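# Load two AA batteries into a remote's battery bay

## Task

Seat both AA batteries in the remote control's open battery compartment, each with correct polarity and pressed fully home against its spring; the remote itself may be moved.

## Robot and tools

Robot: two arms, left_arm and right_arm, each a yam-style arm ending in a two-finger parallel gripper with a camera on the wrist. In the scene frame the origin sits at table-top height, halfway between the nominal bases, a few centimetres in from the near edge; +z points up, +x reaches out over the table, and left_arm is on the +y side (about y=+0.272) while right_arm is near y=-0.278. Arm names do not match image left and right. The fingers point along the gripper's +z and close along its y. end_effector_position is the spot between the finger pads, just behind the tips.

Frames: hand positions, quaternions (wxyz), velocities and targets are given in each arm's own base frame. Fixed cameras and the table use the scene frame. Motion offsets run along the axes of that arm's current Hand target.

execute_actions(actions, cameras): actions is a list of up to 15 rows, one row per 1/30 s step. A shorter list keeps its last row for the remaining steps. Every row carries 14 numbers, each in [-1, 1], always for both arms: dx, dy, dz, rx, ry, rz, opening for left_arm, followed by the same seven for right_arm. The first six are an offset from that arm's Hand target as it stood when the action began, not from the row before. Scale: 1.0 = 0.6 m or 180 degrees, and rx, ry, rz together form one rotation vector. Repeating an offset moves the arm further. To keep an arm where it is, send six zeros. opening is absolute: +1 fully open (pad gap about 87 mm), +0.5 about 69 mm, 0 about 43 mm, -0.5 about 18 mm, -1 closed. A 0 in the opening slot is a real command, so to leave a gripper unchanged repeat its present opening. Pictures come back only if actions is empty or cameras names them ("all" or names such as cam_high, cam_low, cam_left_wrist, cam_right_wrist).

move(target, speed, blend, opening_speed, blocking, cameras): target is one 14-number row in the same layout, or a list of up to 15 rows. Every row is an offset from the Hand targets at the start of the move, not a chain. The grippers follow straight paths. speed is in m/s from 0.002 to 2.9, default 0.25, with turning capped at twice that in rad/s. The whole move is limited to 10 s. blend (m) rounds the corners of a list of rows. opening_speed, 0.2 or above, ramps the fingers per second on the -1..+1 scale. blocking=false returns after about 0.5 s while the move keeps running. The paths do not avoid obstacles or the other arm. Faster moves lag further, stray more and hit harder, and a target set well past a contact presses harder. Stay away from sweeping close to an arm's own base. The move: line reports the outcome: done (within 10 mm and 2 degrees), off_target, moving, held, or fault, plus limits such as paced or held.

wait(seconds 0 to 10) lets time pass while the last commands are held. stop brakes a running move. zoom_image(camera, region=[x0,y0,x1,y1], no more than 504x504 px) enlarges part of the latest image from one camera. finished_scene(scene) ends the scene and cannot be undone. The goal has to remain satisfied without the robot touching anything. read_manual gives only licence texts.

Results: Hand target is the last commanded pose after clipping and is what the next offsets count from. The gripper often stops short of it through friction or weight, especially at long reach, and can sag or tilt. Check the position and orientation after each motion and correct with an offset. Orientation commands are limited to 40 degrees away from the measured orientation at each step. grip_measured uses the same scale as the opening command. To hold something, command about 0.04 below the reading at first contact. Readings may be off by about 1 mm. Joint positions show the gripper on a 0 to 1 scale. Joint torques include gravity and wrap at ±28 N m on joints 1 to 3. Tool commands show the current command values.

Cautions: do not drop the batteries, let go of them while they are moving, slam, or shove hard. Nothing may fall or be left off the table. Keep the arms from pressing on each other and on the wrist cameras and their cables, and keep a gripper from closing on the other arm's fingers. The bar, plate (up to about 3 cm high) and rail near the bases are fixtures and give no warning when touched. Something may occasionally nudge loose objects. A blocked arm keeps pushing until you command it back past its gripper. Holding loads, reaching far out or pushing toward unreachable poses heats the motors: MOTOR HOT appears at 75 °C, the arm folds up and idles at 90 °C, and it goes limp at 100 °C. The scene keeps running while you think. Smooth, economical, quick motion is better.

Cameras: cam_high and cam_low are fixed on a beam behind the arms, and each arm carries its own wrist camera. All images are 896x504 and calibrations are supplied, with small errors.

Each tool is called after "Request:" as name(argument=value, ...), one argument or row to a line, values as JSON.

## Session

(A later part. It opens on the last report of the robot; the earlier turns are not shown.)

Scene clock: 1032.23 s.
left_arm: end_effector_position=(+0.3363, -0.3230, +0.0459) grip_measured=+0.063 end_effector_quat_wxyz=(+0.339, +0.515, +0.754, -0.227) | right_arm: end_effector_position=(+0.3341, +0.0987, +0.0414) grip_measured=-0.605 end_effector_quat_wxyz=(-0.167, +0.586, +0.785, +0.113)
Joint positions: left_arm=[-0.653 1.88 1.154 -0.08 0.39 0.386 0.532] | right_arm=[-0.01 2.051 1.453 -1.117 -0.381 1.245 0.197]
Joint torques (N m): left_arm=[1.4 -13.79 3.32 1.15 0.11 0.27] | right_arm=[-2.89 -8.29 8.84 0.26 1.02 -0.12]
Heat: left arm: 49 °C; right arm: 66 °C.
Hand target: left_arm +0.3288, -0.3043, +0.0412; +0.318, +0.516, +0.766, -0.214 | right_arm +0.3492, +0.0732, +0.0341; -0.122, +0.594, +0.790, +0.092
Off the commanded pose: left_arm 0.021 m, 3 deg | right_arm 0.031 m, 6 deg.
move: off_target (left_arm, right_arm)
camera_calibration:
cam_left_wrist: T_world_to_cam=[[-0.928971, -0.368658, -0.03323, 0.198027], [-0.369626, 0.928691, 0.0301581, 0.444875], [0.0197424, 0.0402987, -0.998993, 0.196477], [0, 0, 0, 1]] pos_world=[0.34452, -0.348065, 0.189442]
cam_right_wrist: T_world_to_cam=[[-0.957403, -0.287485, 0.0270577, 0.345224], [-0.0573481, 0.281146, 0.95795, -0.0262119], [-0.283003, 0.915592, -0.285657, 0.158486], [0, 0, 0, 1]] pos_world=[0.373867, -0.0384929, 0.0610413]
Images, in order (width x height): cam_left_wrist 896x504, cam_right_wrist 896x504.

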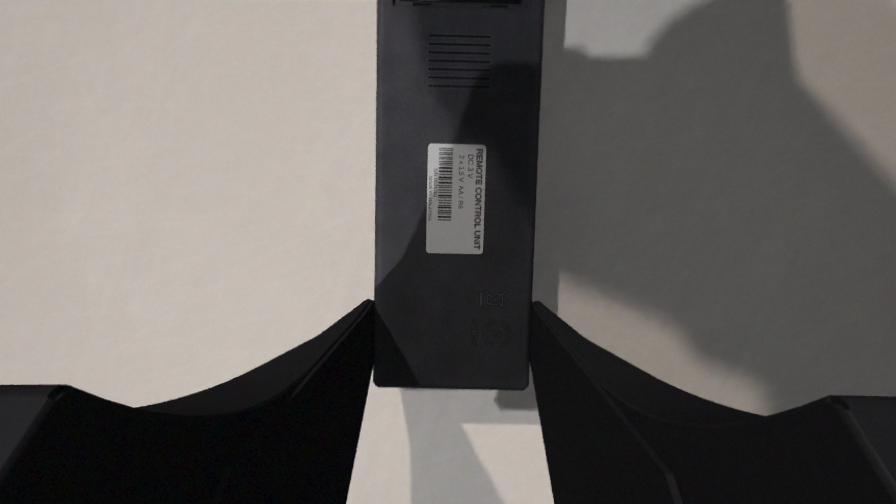

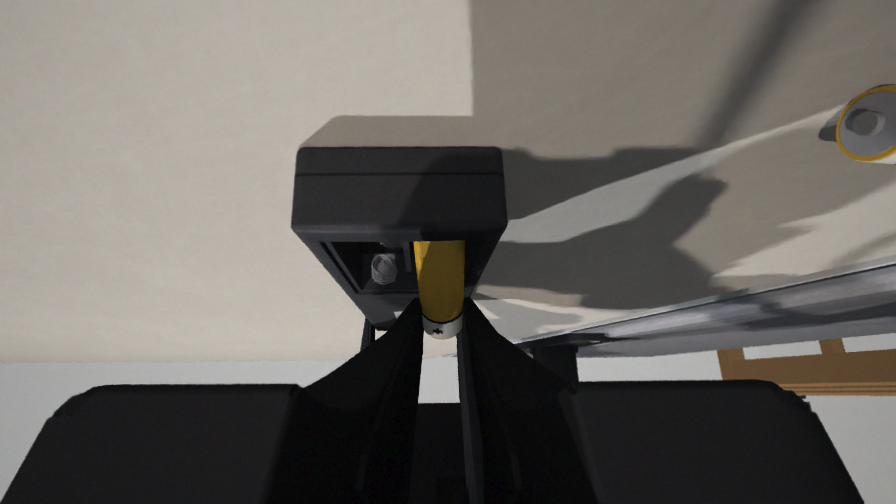

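Request:
move(
  target=[0,0,0,0,0,0,-0.05,-0.0082,0,0.0147,0,-0.045,0,-0.8],
  speed=0.05,
  cameras=["cam_left_wrist","cam_right_wrist"],
)

Request:
zoom_image(
  camera="cam_left_wrist",
  region=[360, 0, 560, 100],
)

Request:
zoom_image(
  camera="cam_right_wrist",
  region=[270, 120, 530, 340],
)

Scene clock: 1046.97 s.
left_arm: end_effector_position=(+0.3364, -0.3233, +0.0460) grip_measured=+0.063 end_effector_quat_wxyz=(+0.340, +0.515, +0.753, -0.227) | right_arm: end_effector_position=(+0.3339, +0.1000, +0.0363) grip_measured=-0.605 end_effector_quat_wxyz=(-0.144, +0.589, +0.791, +0.083)
Joint positions: left_arm=[-0.653 1.88 1.154 -0.079 0.391 0.387 0.532] | right_arm=[0.025 2.044 1.453 -1.108 -0.309 1.287 0.197]
Joint torques (N m): left_arm=[1.33 -13.76 3.3 1.13 0.11 0.25] | right_arm=[-1.47 -10.54 5.41 0.7 1.69 0.04]
Heat: left arm: 49 °C; right arm: 65 °C.
Hand target: left_arm +0.3288, -0.3043, +0.0411; +0.318, +0.516, +0.766, -0.214 | right_arm +0.3497, +0.0712, +0.0242; -0.066, +0.599, +0.796, +0.050
Off the commanded pose: left_arm 0.021 m, 3 deg | right_arm 0.035 m, 10 deg.
move: off_target (left_arm, right_arm)
camera_calibration:
cam_left_wrist: T_world_to_cam=[[-0.929543, -0.367171, -0.0336827, 0.198701], [-0.368134, 0.929319, 0.0290269, 0.444848], [0.0206441, 0.0393815, -0.999011, 0.195956], [0, 0, 0, 1]] pos_world=[0.34442, -0.348166, 0.189542]
cam_right_wrist: T_world_to_cam=[[-0.955826, -0.290098, 0.0473263, 0.344607], [-0.0610589, 0.353462, 0.933454, -0.0267528], [-0.287522, 0.88933, -0.355561, 0.162452], [0, 0, 0, 1]] pos_world=[0.37446, -0.0350474, 0.0664252]
Images, in order (width x height): cam_left_wrist 896x504, cam_right_wrist 896x504.

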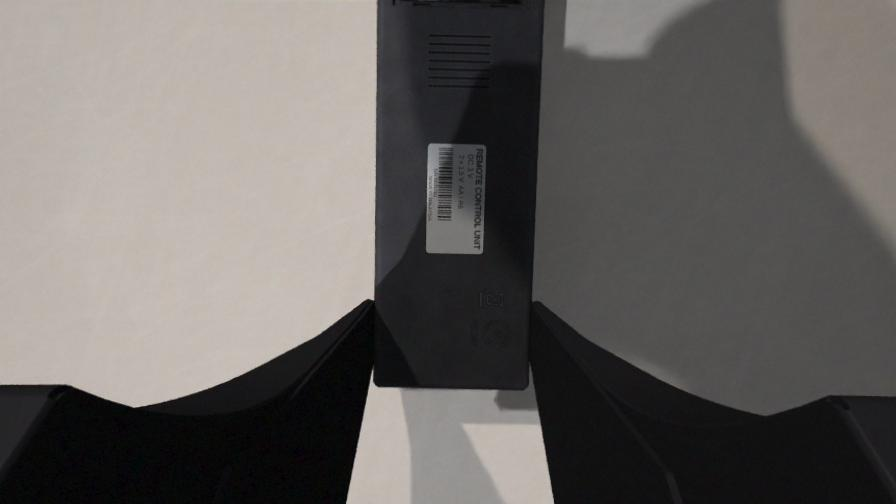

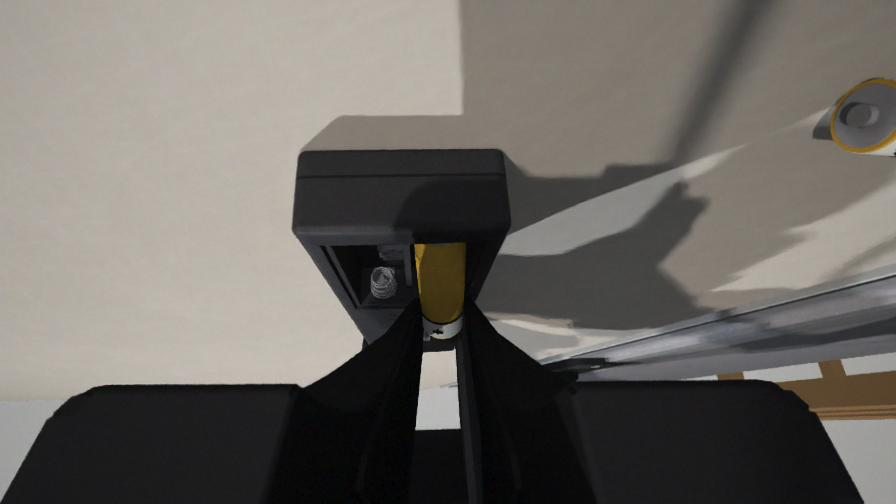

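Scaled by 2.520.

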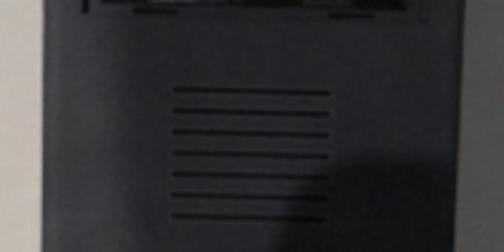

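Scaled by 1.938.

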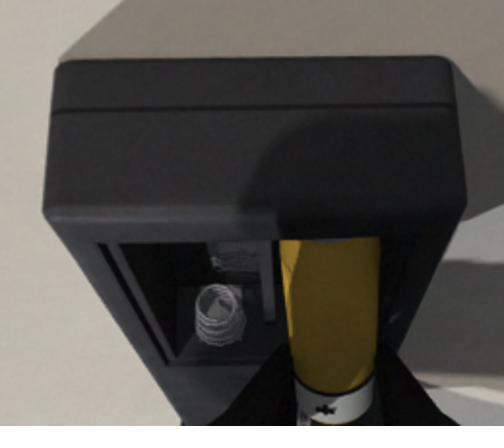

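Request:
move(
  target=[0,0,0,0,0,0,-0.05,-0.008,0.006,0.008,0,0,0,-0.8],
  speed=0.05,
  cameras=["cam_left_wrist","cam_right_wrist"],
)

Request:
zoom_image(
  camera="cam_right_wrist",
  region=[270, 120, 530, 340],
)

Scene clock: 1059.23 s.
left_arm: end_effector_position=(+0.3364, -0.3233, +0.0460) grip_measured=+0.063 end_effector_quat_wxyz=(+0.340, +0.515, +0.753, -0.227) | right_arm: end_effector_position=(+0.3340, +0.1000, +0.0362) grip_measured=-0.605 end_effector_quat_wxyz=(-0.144, +0.590, +0.790, +0.083)
Joint positions: left_arm=[-0.653 1.88 1.154 -0.079 0.391 0.387 0.532] | right_arm=[0.025 2.044 1.453 -1.108 -0.309 1.287 0.197]
Joint torques (N m): left_arm=[1.43 -13.75 3.3 1.11 0.11 0.26] | right_arm=[-2.14 -8.8 6.28 0.76 1.72 -0.02]
Heat: left arm: 50 °C; right arm: 65 °C.
Hand target: left_arm +0.3288, -0.3043, +0.0411; +0.318, +0.516, +0.766, -0.214 | right_arm +0.3543, +0.0685, +0.0187; -0.066, +0.599, +0.796, +0.050
Off the commanded pose: left_arm 0.021 m, 3 deg | right_arm 0.041 m, 10 deg.
move: off_target (left_arm, right_arm)
camera_calibration:
cam_left_wrist: T_world_to_cam=[[-0.929543, -0.367171, -0.0336827, 0.198701], [-0.368134, 0.929319, 0.0290269, 0.444848], [0.0206441, 0.0393815, -0.999011, 0.195956], [0, 0, 0, 1]] pos_world=[0.34442, -0.348166, 0.189542]
cam_right_wrist: T_world_to_cam=[[-0.955942, -0.28975, 0.0471208, 0.344677], [-0.0611414, 0.353517, 0.933428, -0.0267181], [-0.287119, 0.889422, -0.355657, 0.162311], [0, 0, 0, 1]] pos_world=[0.37446, -0.035047, 0.0664248]
Images, in order (width x height): cam_left_wrist 896x504, cam_right_wrist 896x504.

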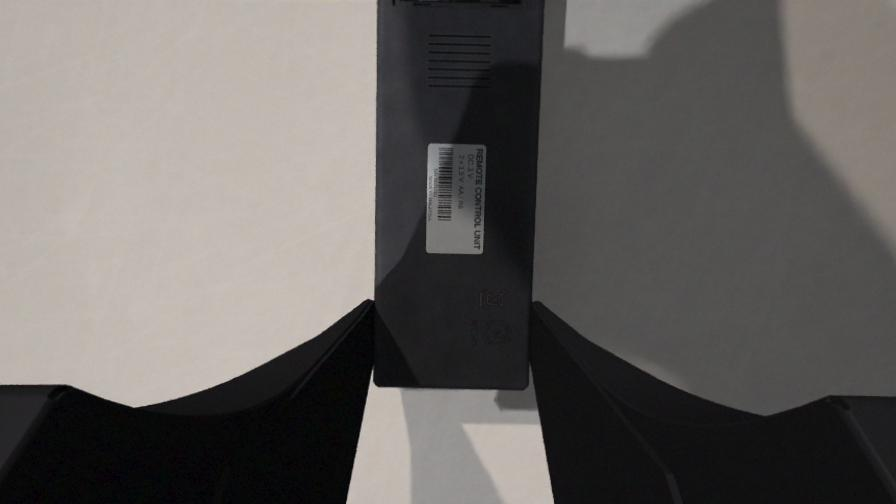

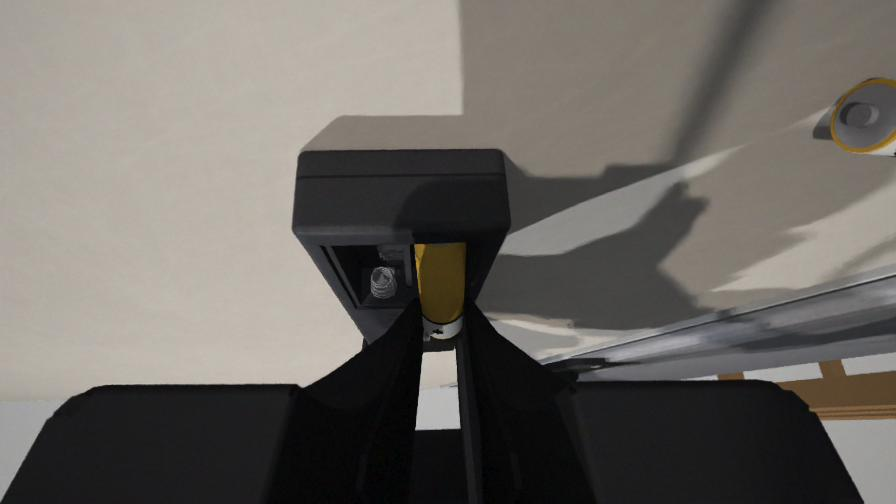

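Scaled by 1.938.

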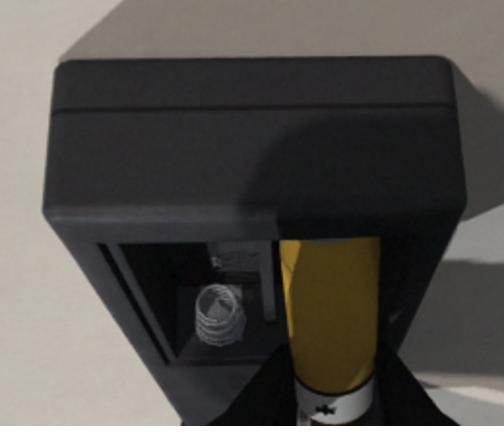

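Request:
move(
  target=[0,0,0,0,0,0,-0.05,-0.0167,-0.003,-0.0197,0,0.05,0,-0.8],
  speed=0.05,
  cameras=["cam_left_wrist","cam_right_wrist"],
)

Request:
zoom_image(
  camera="cam_right_wrist",
  region=[270, 120, 530, 340],
)

Scene clock: 1070.80 s.
left_arm: end_effector_position=(+0.3377, -0.3249, +0.0473) grip_measured=+0.063 end_effector_quat_wxyz=(+0.345, +0.515, +0.750, -0.229) | right_arm: end_effector_position=(+0.3360, +0.0922, +0.0446) grip_measured=-0.605 end_effector_quat_wxyz=(-0.191, +0.582, +0.780, +0.128)
Joint positions: left_arm=[-0.653 1.88 1.151 -0.063 0.395 0.387 0.532] | right_arm=[-0.048 2.086 1.491 -1.162 -0.428 1.194 0.197]
Joint torques (N m): left_arm=[1.29 -13.76 3.49 0.98 0.08 0.26] | right_arm=[-3.97 -7.92 9.05 0.43 1.41 -0.18]
Heat: left arm: 51 °C; right arm: 64 °C.
Hand target: left_arm +0.3288, -0.3043, +0.0412; +0.318, +0.516, +0.766, -0.214 | right_arm +0.3558, +0.0565, +0.0288; -0.128, +0.594, +0.789, +0.097
Off the commanded pose: left_arm 0.023 m, 4 deg | right_arm 0.044 m, 8 deg.
move: off_target (left_arm, right_arm)
camera_calibration:
cam_left_wrist: T_world_to_cam=[[-0.930002, -0.365547, -0.0383686, 0.200261], [-0.366374, 0.930311, 0.0170995, 0.447102], [0.0294441, 0.0299599, -0.999117, 0.191171], [0, 0, 0, 1]] pos_world=[0.344421, -0.348466, 0.191041]
cam_right_wrist: T_world_to_cam=[[-0.956838, -0.288875, 0.0318183, 0.344898], [-0.0366514, 0.228554, 0.972841, -0.0299672], [-0.288302, 0.929685, -0.229277, 0.163869], [0, 0, 0, 1]] pos_world=[0.376157, -0.0458652, 0.0557507]
Images, in order (width x height): cam_left_wrist 896x504, cam_right_wrist 896x504.

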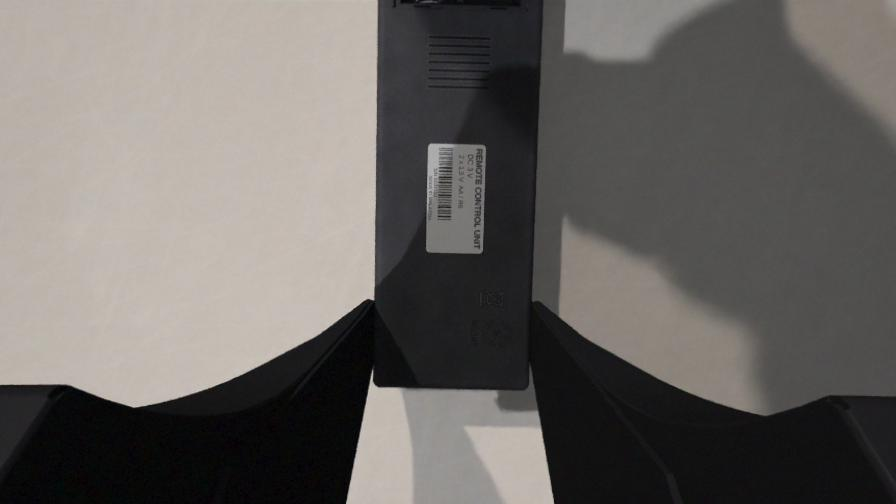

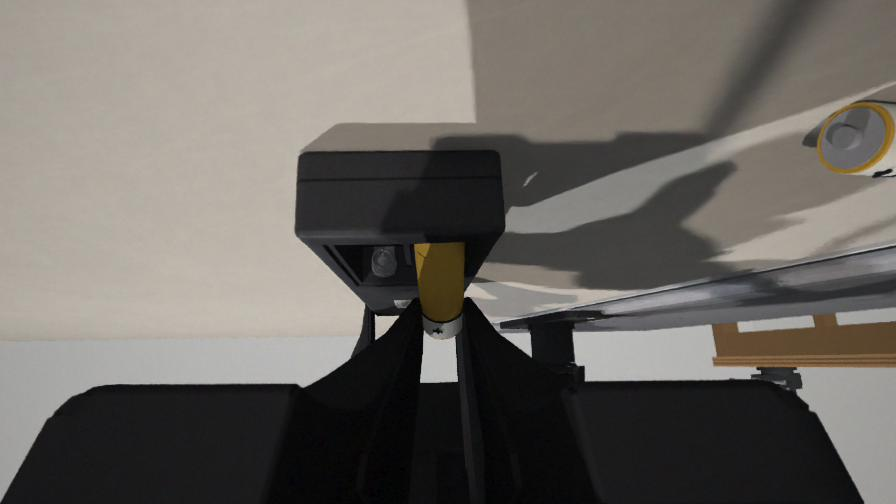

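Scaled by 1.938.

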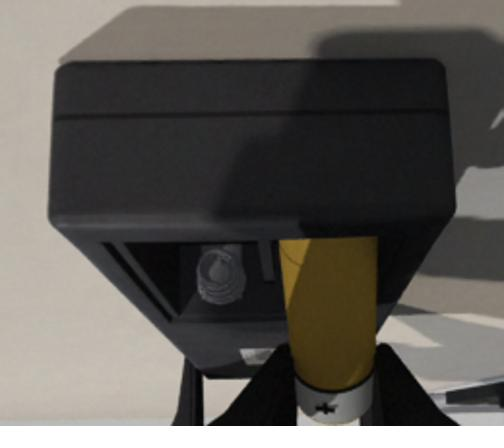

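Request:
move(
  target=[0,0,0,0,0,0,-0.05,-0.0105,0,0.0212,0,-0.06,0,-0.8],
  speed=0.05,
  cameras=["cam_left_wrist","cam_right_wrist"],
)

Request:
zoom_image(
  camera="cam_right_wrist",
  region=[270, 120, 530, 340],
)

Request:
zoom_image(
  camera="cam_left_wrist",
  region=[360, 0, 560, 100],
)

Scene clock: 1079.43 s.
left_arm: end_effector_position=(+0.3379, -0.3261, +0.0482) grip_measured=+0.063 end_effector_quat_wxyz=(+0.347, +0.516, +0.748, -0.231) | right_arm: end_effector_position=(+0.3356, +0.0936, +0.0364) grip_measured=-0.605 end_effector_quat_wxyz=(-0.155, +0.589, +0.789, +0.085)
Joint positions: left_arm=[-0.653 1.88 1.151 -0.058 0.4 0.387 0.532] | right_arm=[0.001 2.067 1.48 -1.135 -0.323 1.258 0.197]
Joint torques (N m): left_arm=[1.35 -13.81 3.49 0.94 0.03 0.26] | right_arm=[-2.26 -10.17 4.83 0.96 2.16 0.05]
Heat: left arm: 51 °C; right arm: 64 °C.
Hand target: left_arm +0.3288, -0.3043, +0.0412; +0.318, +0.516, +0.766, -0.214 | right_arm +0.3564, +0.0546, +0.0146; -0.054, +0.600, +0.797, +0.041
Off the commanded pose: left_arm 0.025 m, 4 deg | right_arm 0.049 m, 13 deg.
move: off_target (left_arm, right_arm)
camera_calibration:
cam_left_wrist: T_world_to_cam=[[-0.93119, -0.362533, -0.0381359, 0.201424], [-0.363157, 0.931666, 0.0107104, 0.447883], [0.031647, 0.0238228, -0.999215, 0.189404], [0, 0, 0, 1]] pos_world=[0.344222, -0.348767, 0.19214]
cam_right_wrist: T_world_to_cam=[[-0.954831, -0.291604, 0.0571453, 0.343864], [-0.0468689, 0.337696, 0.940087, -0.0280344], [-0.293431, 0.894946, -0.33611, 0.169481], [0, 0, 0, 1]] pos_world=[0.376749, -0.0419372, 0.0636688]
Images, in order (width x height): cam_left_wrist 896x504, cam_right_wrist 896x504.

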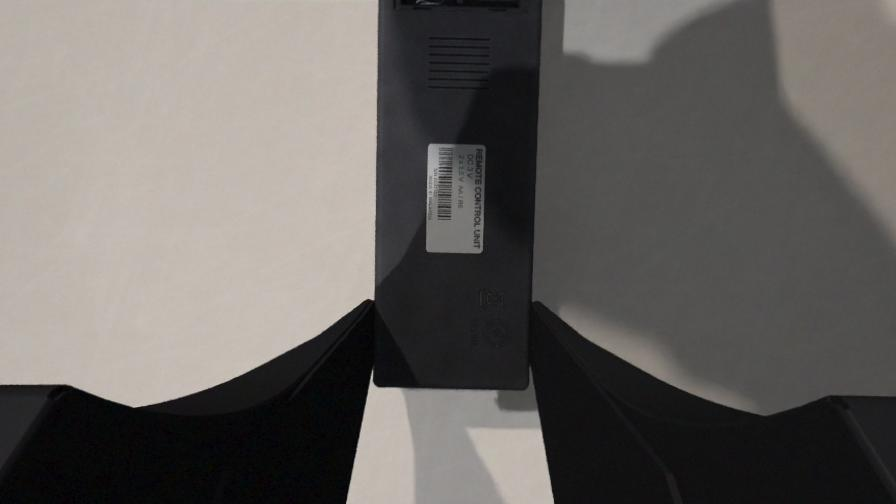

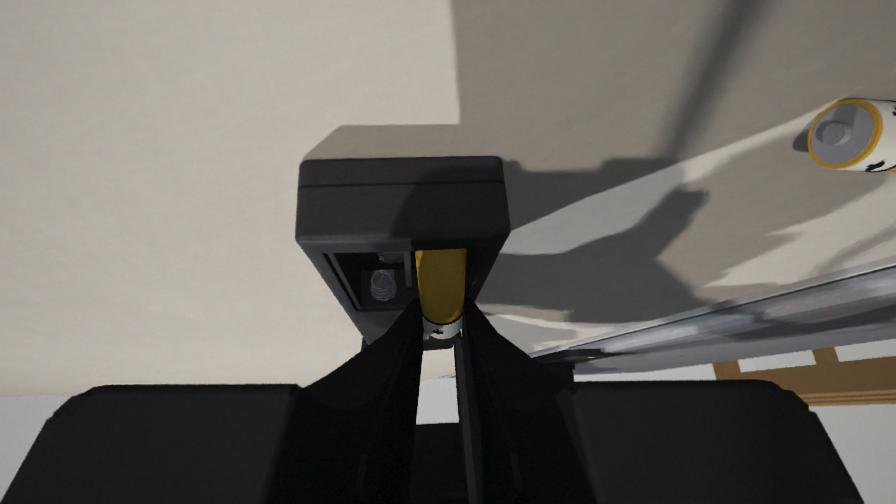

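Scaled by 1.938.

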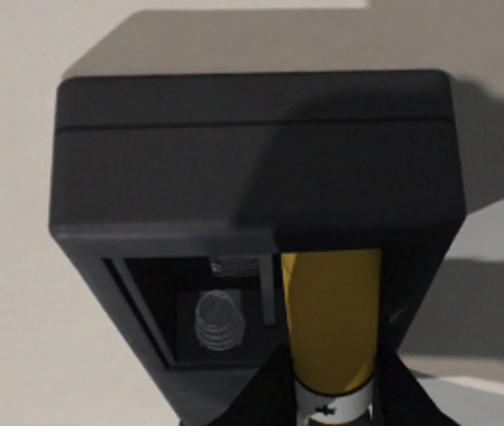

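Scaled by 2.520.

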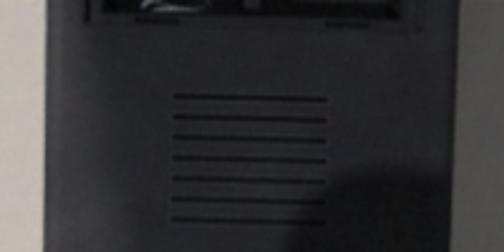

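Request:
move(
  target=[0,0,0,0,0,0,-0.05,0.06,0,0.008,0,0,0,-0.8],
  speed=0.05,
  cameras=["cam_left_wrist","cam_right_wrist"],
)

Request:
zoom_image(
  camera="cam_right_wrist",
  region=[270, 120, 530, 340],
)

Request:
zoom_image(
  camera="cam_left_wrist",
  region=[360, 0, 560, 100],
)

Scene clock: 1097.23 s.
left_arm: end_effector_position=(+0.3368, -0.3233, +0.0457) grip_measured=+0.063 end_effector_quat_wxyz=(+0.342, +0.515, +0.752, -0.231) | right_arm: end_effector_position=(+0.3339, +0.1034, +0.0357) grip_measured=-0.605 end_effector_quat_wxyz=(-0.108, +0.594, +0.794, +0.064)
Joint positions: left_arm=[-0.649 1.88 1.147 -0.065 0.4 0.387 0.532] | right_arm=[0.067 2.004 1.425 -1.074 -0.237 1.342 0.197]
Joint torques (N m): left_arm=[1.02 -13.79 3.73 0.98 0.03 0.26] | right_arm=[0.7 -7.8 3.59 0.96 1.24 0.12]
Heat: left arm: 52 °C; right arm: 66 °C.
Hand target: left_arm +0.3288, -0.3042, +0.0411; +0.318, +0.516, +0.766, -0.214 | right_arm +0.3463, +0.0895, +0.0147; -0.054, +0.600, +0.797, +0.041
Off the commanded pose: left_arm 0.021 m, 4 deg | right_arm 0.028 m, 7 deg.
move: off_target (left_arm, right_arm)
camera_calibration:
cam_left_wrist: T_world_to_cam=[[-0.930259, -0.365471, -0.0323876, 0.199823], [-0.366198, 0.930318, 0.0202075, 0.445123], [0.0227455, 0.0306584, -0.999271, 0.192104], [0, 0, 0, 1]] pos_world=[0.344521, -0.346966, 0.189441]
cam_right_wrist: T_world_to_cam=[[-0.958263, -0.283642, 0.0357544, 0.346215], [-0.0916521, 0.42326, 0.90136, -0.0231682], [-0.270797, 0.860464, -0.431591, 0.159341], [0, 0, 0, 1]] pos_world=[0.372791, -0.0291, 0.0772744]
Images, in order (width x height): cam_left_wrist 896x504, cam_right_wrist 896x504.

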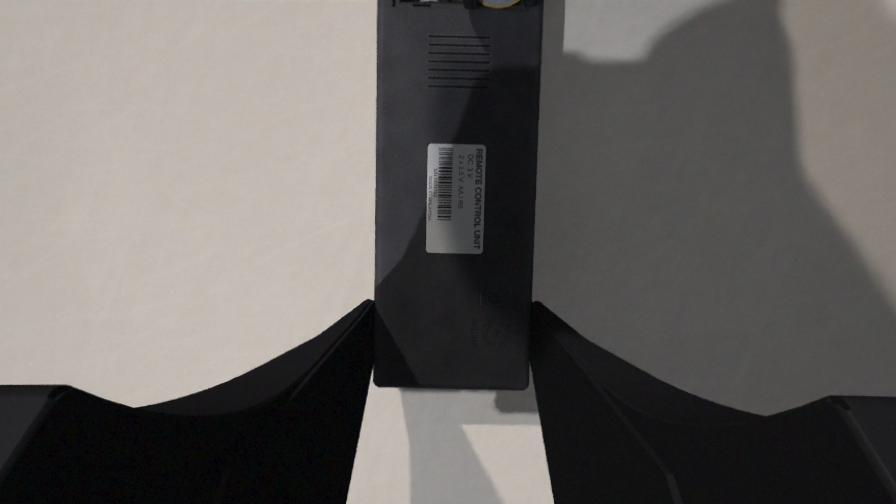

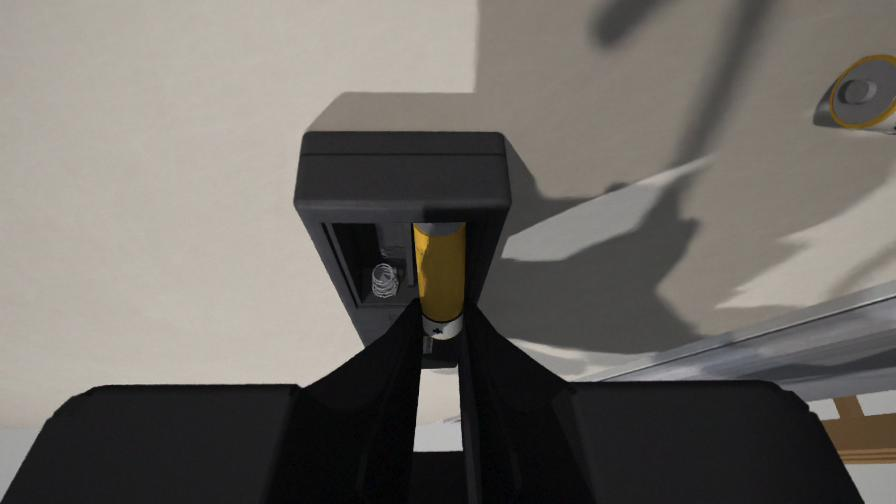

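Scaled by 1.938.

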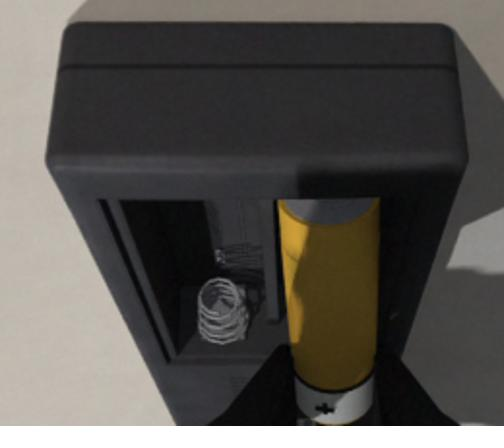

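Scaled by 2.520.

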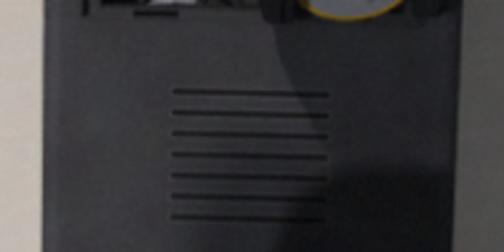

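Request:
move(
  target=[0,0,0,0,0,0,-0.05,0.022,0,-0.018,0,0.02,0,-0.8],
  speed=0.05,
)

Scene clock: 1117.87 s.
left_arm: end_effector_position=(+0.3368, -0.3230, +0.0455) grip_measured=+0.063 end_effector_quat_wxyz=(+0.342, +0.515, +0.752, -0.230) | right_arm: end_effector_position=(+0.3337, +0.1054, +0.0363) grip_measured=-0.605 end_effector_quat_wxyz=(-0.110, +0.594, +0.794, +0.066)
Joint positions: left_arm=[-0.649 1.88 1.147 -0.066 0.4 0.387 0.532] | right_arm=[0.07 2.004 1.425 -1.074 -0.243 1.345 0.197]
Joint torques (N m): left_arm=[0.99 -13.82 3.74 1.01 0.03 0.25] | right_arm=[0.9 -8.44 5.07 0.66 0.63 0.09]
Heat: left arm: 53 °C; right arm: 63 °C.
Hand target: left_arm +0.3287, -0.3043, +0.0411; +0.318, +0.516, +0.766, -0.214 | right_arm +0.3432, +0.1008, +0.0272; -0.079, +0.598, +0.795, +0.059
Off the commanded pose: left_arm 0.021 m, 4 deg | right_arm 0.014 m, 4 deg.
move: off_target (left_arm, right_arm)

Request:
move(
  target=[0,0,0,0,0,0,-0.05,0,0,-0.005,0,0,0,-0.5],
  speed=0.05,
  opening_speed=0.3,
  cameras=["cam_left_wrist","cam_right_wrist"],
)

Request:
zoom_image(
  camera="cam_right_wrist",
  region=[270, 120, 530, 340],
)

Request:
zoom_image(
  camera="cam_left_wrist",
  region=[360, 0, 560, 100],
)

Scene clock: 1125.27 s.
left_arm: end_effector_position=(+0.3368, -0.3230, +0.0455) grip_measured=+0.063 end_effector_quat_wxyz=(+0.342, +0.515, +0.752, -0.230) | right_arm: end_effector_position=(+0.3353, +0.1057, +0.0362) grip_measured=-0.500 end_effector_quat_wxyz=(-0.108, +0.596, +0.793, +0.068)
Joint positions: left_arm=[-0.649 1.88 1.147 -0.066 0.4 0.387 0.532] | right_arm=[0.07 2.004 1.425 -1.068 -0.244 1.35 0.25]
Joint torques (N m): left_arm=[1.03 -13.76 3.79 1 0.02 0.25] | right_arm=[0.75 -8.76 5.79 0.52 0.63 0.06]
Heat: left arm: 53 °C; right arm: 62 °C.
Hand target: left_arm +0.3287, -0.3043, +0.0411; +0.318, +0.516, +0.766, -0.214 | right_arm +0.3433, +0.1002, +0.0302; -0.079, +0.598, +0.795, +0.059
Off the commanded pose: left_arm 0.021 m, 4 deg | right_arm 0.011 m, 4 deg.
move: off_target (left_arm, right_arm)
camera_calibration:
cam_left_wrist: T_world_to_cam=[[-0.930154, -0.365789, -0.0318146, 0.199727], [-0.36652, 0.930169, 0.0211808, 0.444853], [0.0218452, 0.0313621, -0.999269, 0.192449], [0, 0, 0, 1]] pos_world=[0.34462, -0.346766, 0.189241]
cam_right_wrist: T_world_to_cam=[[-0.959965, -0.278458, 0.0304716, 0.348313], [-0.0925435, 0.417934, 0.903751, -0.0237185], [-0.264392, 0.86475, -0.426972, 0.155179], [0, 0, 0, 1]] pos_world=[0.373202, -0.0272879, 0.0770792]
Images, in order (width x height): cam_left_wrist 896x504, cam_right_wrist 896x504.

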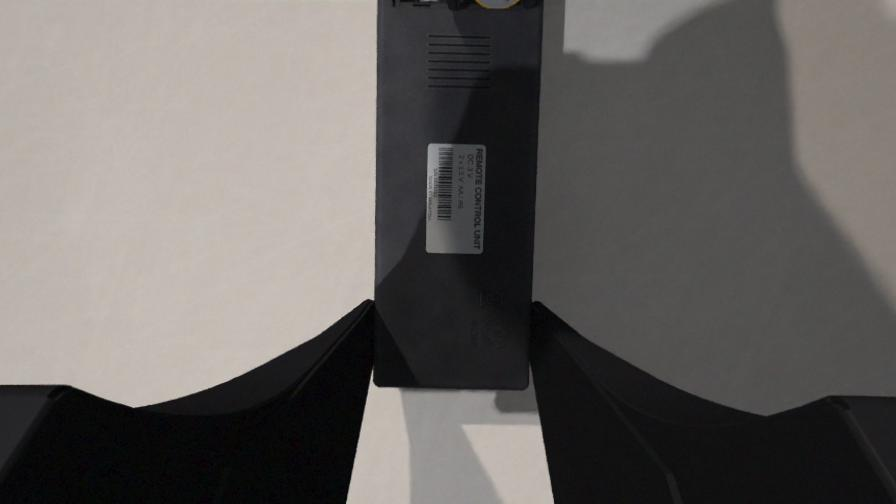

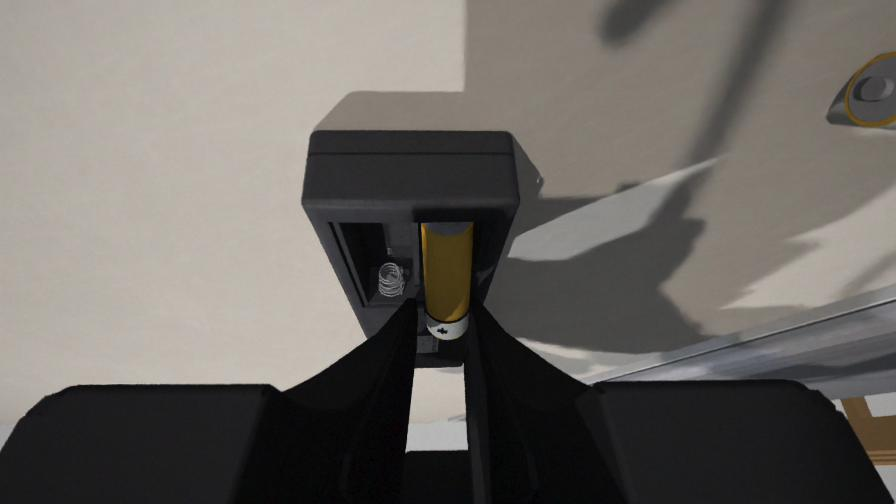

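Scaled by 1.938.

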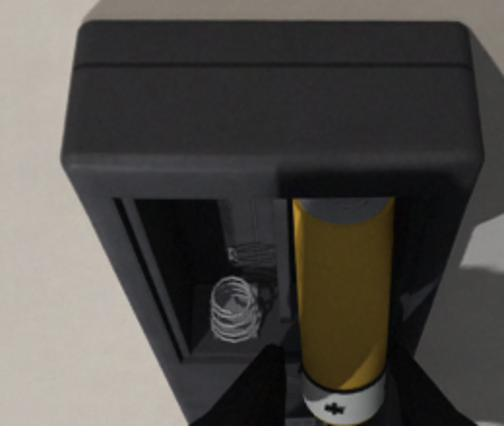

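Scaled by 2.520.

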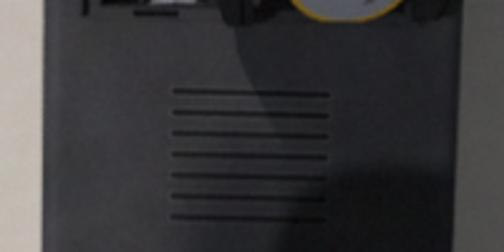

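Request:
move(
  target=[0,0,0,0,0,0,-0.05,0.002,0,-0.0167,0,0,0,-0.5],
  speed=0.05,
  cameras=["cam_right_wrist"],
)

Request:
zoom_image(
  camera="cam_right_wrist",
  region=[270, 120, 530, 340],
)

Scene clock: 1131.40 s.
left_arm: end_effector_position=(+0.3368, -0.3230, +0.0455) grip_measured=+0.063 end_effector_quat_wxyz=(+0.342, +0.515, +0.752, -0.230) | right_arm: end_effector_position=(+0.3355, +0.1052, +0.0366) grip_measured=-0.500 end_effector_quat_wxyz=(-0.107, +0.596, +0.793, +0.066)
Joint positions: left_arm=[-0.649 1.88 1.147 -0.066 0.4 0.387 0.532] | right_arm=[0.07 2.004 1.428 -1.071 -0.241 1.35 0.25]
Joint torques (N m): left_arm=[1.09 -13.81 3.74 1 0.04 0.26] | right_arm=[0.61 -9.81 7.72 0.22 0.6 0.03]
Heat: left arm: 53 °C; right arm: 62 °C.
Hand target: left_arm +0.3287, -0.3043, +0.0411; +0.318, +0.516, +0.766, -0.214 | right_arm +0.3435, +0.0995, +0.0402; -0.079, +0.598, +0.795, +0.059
Off the commanded pose: left_arm 0.021 m, 4 deg | right_arm 0.010 m, 3 deg.
move: off_target (left_arm, right_arm)
camera_calibration:
cam_right_wrist: T_world_to_cam=[[-0.959905, -0.278595, 0.0310991, 0.348414], [-0.0928582, 0.420683, 0.902443, -0.024078], [-0.264499, 0.863372, -0.429685, 0.156116], [0, 0, 0, 1]] pos_world=[0.373502, -0.0275907, 0.0779746]
Images, in order (width x height): cam_right_wrist 896x504.

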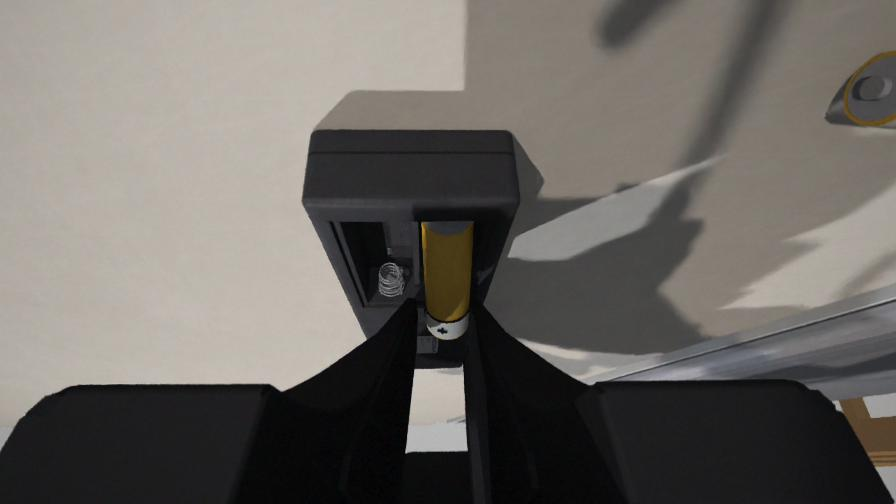

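Scaled by 1.938.

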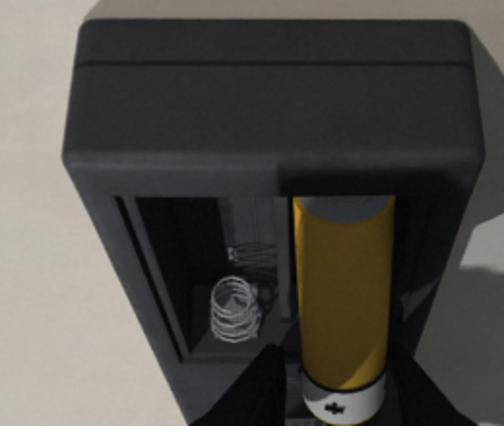

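Request:
move(
  target=[0,0,0,0,0,0,-0.05,0.002,0,-0.0133,0,0,0,-0.5],
  speed=0.05,
)

Scene clock: 1133.90 s.
left_arm: end_effector_position=(+0.3359, -0.3206, +0.0456) grip_measured=+0.063 end_effector_quat_wxyz=(+0.339, +0.516, +0.753, -0.229) | right_arm: end_effector_position=(+0.3359, +0.1009, +0.0370) grip_measured=-0.500 end_effector_quat_wxyz=(-0.099, +0.597, +0.794, +0.056)
Joint positions: left_arm=[-0.646 1.875 1.147 -0.08 0.4 0.392 0.532] | right_arm=[0.07 2.004 1.438 -1.083 -0.214 1.35 0.25]
Joint torques (N m): left_arm=[0.79 -13.33 3.77 1.14 0.02 0.22] | right_arm=[0.5 -10.65 8.64 0.06 0.32 0.03]
Heat: left arm: 53 °C; right arm: 62 °C.
Hand target: left_arm +0.3288, -0.3042, +0.0411; +0.318, +0.516, +0.766, -0.214 | right_arm +0.3436, +0.0991, +0.0483; -0.079, +0.598, +0.795, +0.059
Off the commanded pose: left_arm 0.018 m, 3 deg | right_arm 0.014 m, 2 deg.
move: off_target (left_arm, right_arm)

Request:
wait(
  seconds=0.1,
  cameras=["cam_right_wrist","cam_left_wrist"],
)

Request:
zoom_image(
  camera="cam_right_wrist",
  region=[270, 120, 530, 340],
)

Scene clock: 1137.50 s.
left_arm: end_effector_position=(+0.3359, -0.3206, +0.0456) grip_measured=+0.063 end_effector_quat_wxyz=(+0.339, +0.516, +0.753, -0.229) | right_arm: end_effector_position=(+0.3358, +0.1009, +0.0370) grip_measured=-0.500 end_effector_quat_wxyz=(-0.099, +0.597, +0.794, +0.055)
Joint positions: left_arm=[-0.646 1.875 1.147 -0.08 0.4 0.392 0.532] | right_arm=[0.07 2.004 1.438 -1.084 -0.214 1.35 0.25]
Joint torques (N m): left_arm=[0.79 -13.31 3.79 1.13 0.05 0.2] | right_arm=[0.51 -10.61 8.61 0.08 0.3 0.05]
Heat: left arm: 53 °C; right arm: 62 °C.
Hand target: left_arm +0.3288, -0.3042, +0.0411; +0.318, +0.516, +0.766, -0.214 | right_arm +0.3435, +0.0991, +0.0483; -0.079, +0.598, +0.795, +0.059
Tool commands: left_gripper/opening=-0.05 right_gripper/opening=-0.5
Off the commanded pose: left_arm 0.018 m, 3 deg | right_arm 0.014 m, 2 deg.
wait: 0.10 s; at rest from the start
camera_calibration:
cam_left_wrist: T_world_to_cam=[[-0.930578, -0.364778, -0.0309976, 0.200205], [-0.365638, 0.930304, 0.0290324, 0.441664], [0.0182468, 0.0383508, -0.999098, 0.195935], [0, 0, 0, 1]] pos_world=[0.34422, -0.345366, 0.189142]
cam_right_wrist: T_world_to_cam=[[-0.959293, -0.279601, 0.0397506, 0.347028], [-0.0926351, 0.444494, 0.890979, -0.024609], [-0.266788, 0.851028, -0.452301, 0.16296], [0, 0, 0, 1]] pos_world=[0.374098, -0.0307157, 0.0818387]
Images, in order (width x height): cam_left_wrist 896x504, cam_right_wrist 896x504.

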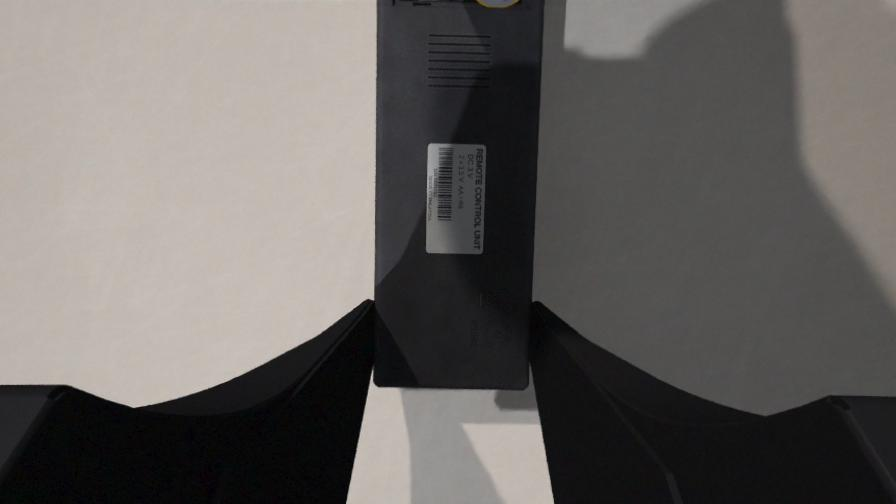

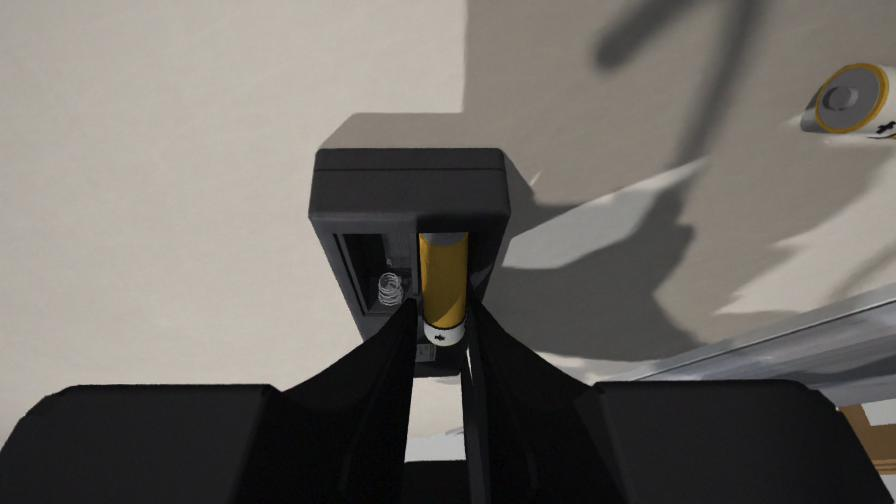

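Scaled by 1.938.

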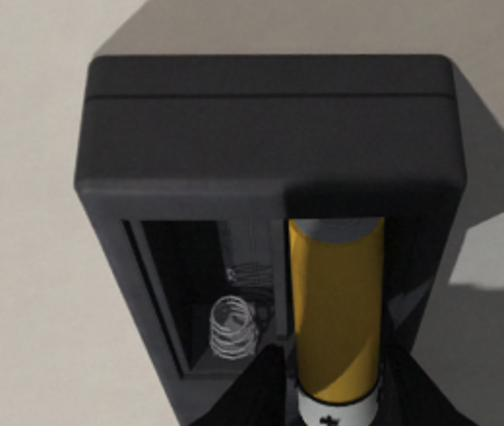

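Request:
move(
  target=[0,0,0,0,0,0,-0.05,0.002,0,-0.012,0,0.02,0,-0.45],
  speed=0.05,
  cameras=["cam_right_wrist"],
)

Request:
zoom_image(
  camera="cam_right_wrist",
  region=[270, 120, 530, 340],
)

Scene clock: 1144.67 s.
left_arm: end_effector_position=(+0.3358, -0.3205, +0.0456) grip_measured=+0.063 end_effector_quat_wxyz=(+0.338, +0.516, +0.753, -0.229) | right_arm: end_effector_position=(+0.3367, +0.0992, +0.0451) grip_measured=-0.450 end_effector_quat_wxyz=(-0.112, +0.599, +0.790, +0.066)
Joint positions: left_arm=[-0.646 1.875 1.147 -0.08 0.4 0.393 0.532] | right_arm=[0.051 2.004 1.461 -1.116 -0.244 1.337 0.275]
Joint torques (N m): left_arm=[0.79 -13.34 3.73 1.13 0.02 0.21] | right_arm=[-0.29 -9.68 8.96 0.06 -0.06 -0.14]
Heat: left arm: 53 °C; right arm: 63 °C.
Hand target: left_arm +0.3288, -0.3042, +0.0411; +0.318, +0.516, +0.766, -0.214 | right_arm +0.3437, +0.0989, +0.0555; -0.104, +0.596, +0.792, +0.078
Off the commanded pose: left_arm 0.018 m, 3 deg | right_arm 0.013 m, 2 deg.
move: off_target (left_arm, right_arm)
camera_calibration:
cam_right_wrist: T_world_to_cam=[[-0.961356, -0.272536, 0.0389679, 0.347146], [-0.0817324, 0.417692, 0.904905, -0.0326744], [-0.262896, 0.866751, -0.423826, 0.164104], [0, 0, 0, 1]] pos_world=[0.374203, -0.0339798, 0.0855913]
Images, in order (width x height): cam_right_wrist 896x504.

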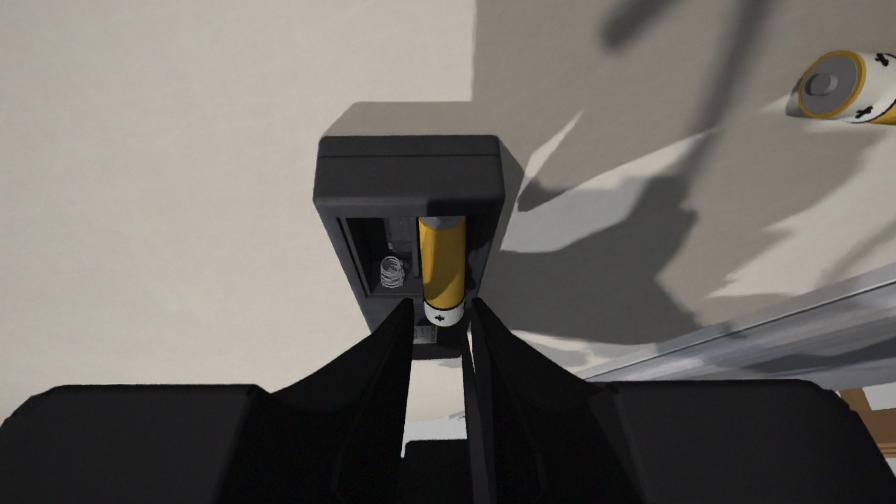

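Scaled by 1.938.

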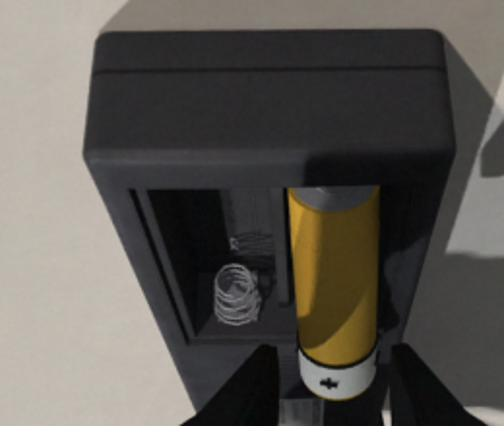

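Request:
move(
  target=[0,0,0,0,0,0,-0.05,-0.006,-0.002,0.016,0,0.01,0,-0.45],
  speed=0.05,
)

Scene clock: 1164.83 s.
left_arm: end_effector_position=(+0.3358, -0.3205, +0.0456) grip_measured=+0.063 end_effector_quat_wxyz=(+0.338, +0.516, +0.753, -0.229) | right_arm: end_effector_position=(+0.3395, +0.0980, +0.0473) grip_measured=-0.450 end_effector_quat_wxyz=(-0.116, +0.597, +0.790, +0.081)
Joint positions: left_arm=[-0.646 1.875 1.147 -0.08 0.4 0.393 0.532] | right_arm=[0.035 2.004 1.461 -1.107 -0.273 1.318 0.275]
Joint torques (N m): left_arm=[0.84 -13.3 3.78 1.14 0.04 0.22] | right_arm=[-0.27 -7.97 6.56 0.3 -0.06 -0.13]
Heat: left arm: 54 °C; right arm: 63 °C.
Hand target: left_arm +0.3288, -0.3042, +0.0411; +0.318, +0.516, +0.766, -0.214 | right_arm +0.3428, +0.0975, +0.0453; -0.116, +0.595, +0.790, +0.088
Off the commanded pose: left_arm 0.018 m, 3 deg | right_arm 0.004 m, 1 deg.
move: off_target (left_arm)

Request:
move(
  target=[0,0,0,0,0,0,-0.05,0.0,0.0,0.0125,0,0.0,0,-0.4],
  speed=0.05,
  cameras=["cam_right_wrist","cam_left_wrist"],
)

Request:
zoom_image(
  camera="cam_right_wrist",
  region=[270, 120, 530, 340],
)

Scene clock: 1169.53 s.
left_arm: end_effector_position=(+0.3358, -0.3205, +0.0456) grip_measured=+0.063 end_effector_quat_wxyz=(+0.338, +0.516, +0.753, -0.229) | right_arm: end_effector_position=(+0.3415, +0.0983, +0.0418) grip_measured=-0.400 end_effector_quat_wxyz=(-0.114, +0.596, +0.790, +0.084)
Joint positions: left_arm=[-0.646 1.875 1.147 -0.08 0.4 0.393 0.532] | right_arm=[0.035 2.012 1.45 -1.082 -0.275 1.318 0.3]
Joint torques (N m): left_arm=[0.81 -13.29 3.75 1.13 0.04 0.21] | right_arm=[0.18 -8.16 5.57 0.31 -0.07 -0.09]
Heat: left arm: 54 °C; right arm: 62 °C.
Hand target: left_arm +0.3288, -0.3042, +0.0411; +0.318, +0.516, +0.766, -0.214 | right_arm +0.3422, +0.0995, +0.0382; -0.116, +0.595, +0.790, +0.088
Off the commanded pose: left_arm 0.018 m, 3 deg | right_arm 0.004 m, 1 deg.
move: off_target (left_arm)
camera_calibration:
cam_left_wrist: T_world_to_cam=[[-0.930661, -0.364558, -0.0310995, 0.200329], [-0.365426, 0.930378, 0.0293159, 0.441563], [0.0182469, 0.0386478, -0.999086, 0.196036], [0, 0, 0, 1]] pos_world=[0.344221, -0.345366, 0.189142]
cam_right_wrist: T_world_to_cam=[[-0.961953, -0.272924, 0.0126076, 0.352944], [-0.0981253, 0.388184, 0.916343, -0.020762], [-0.254986, 0.880242, -0.400196, 0.159774], [0, 0, 0, 1]] pos_world=[0.378218, -0.0362534, 0.0785162]
Images, in order (width x height): cam_left_wrist 896x504, cam_right_wrist 896x504.

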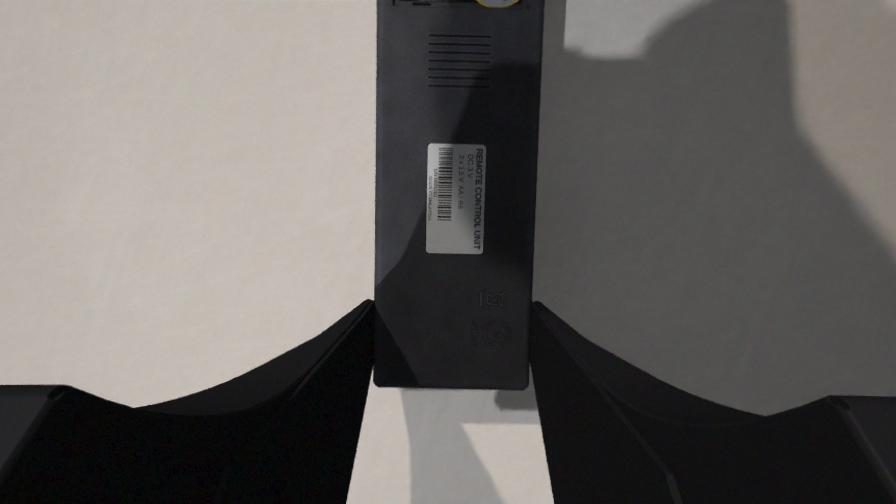

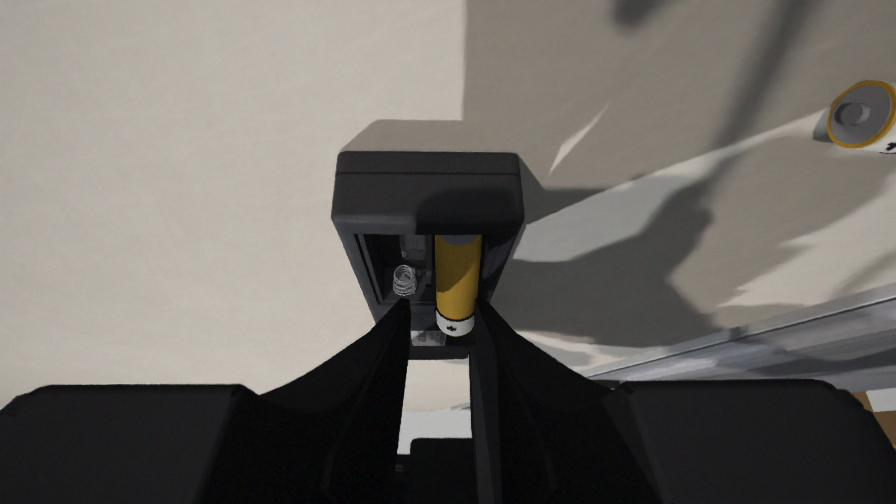

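Scaled by 1.938.

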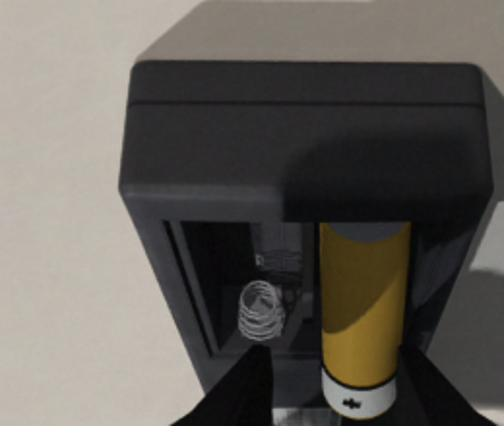

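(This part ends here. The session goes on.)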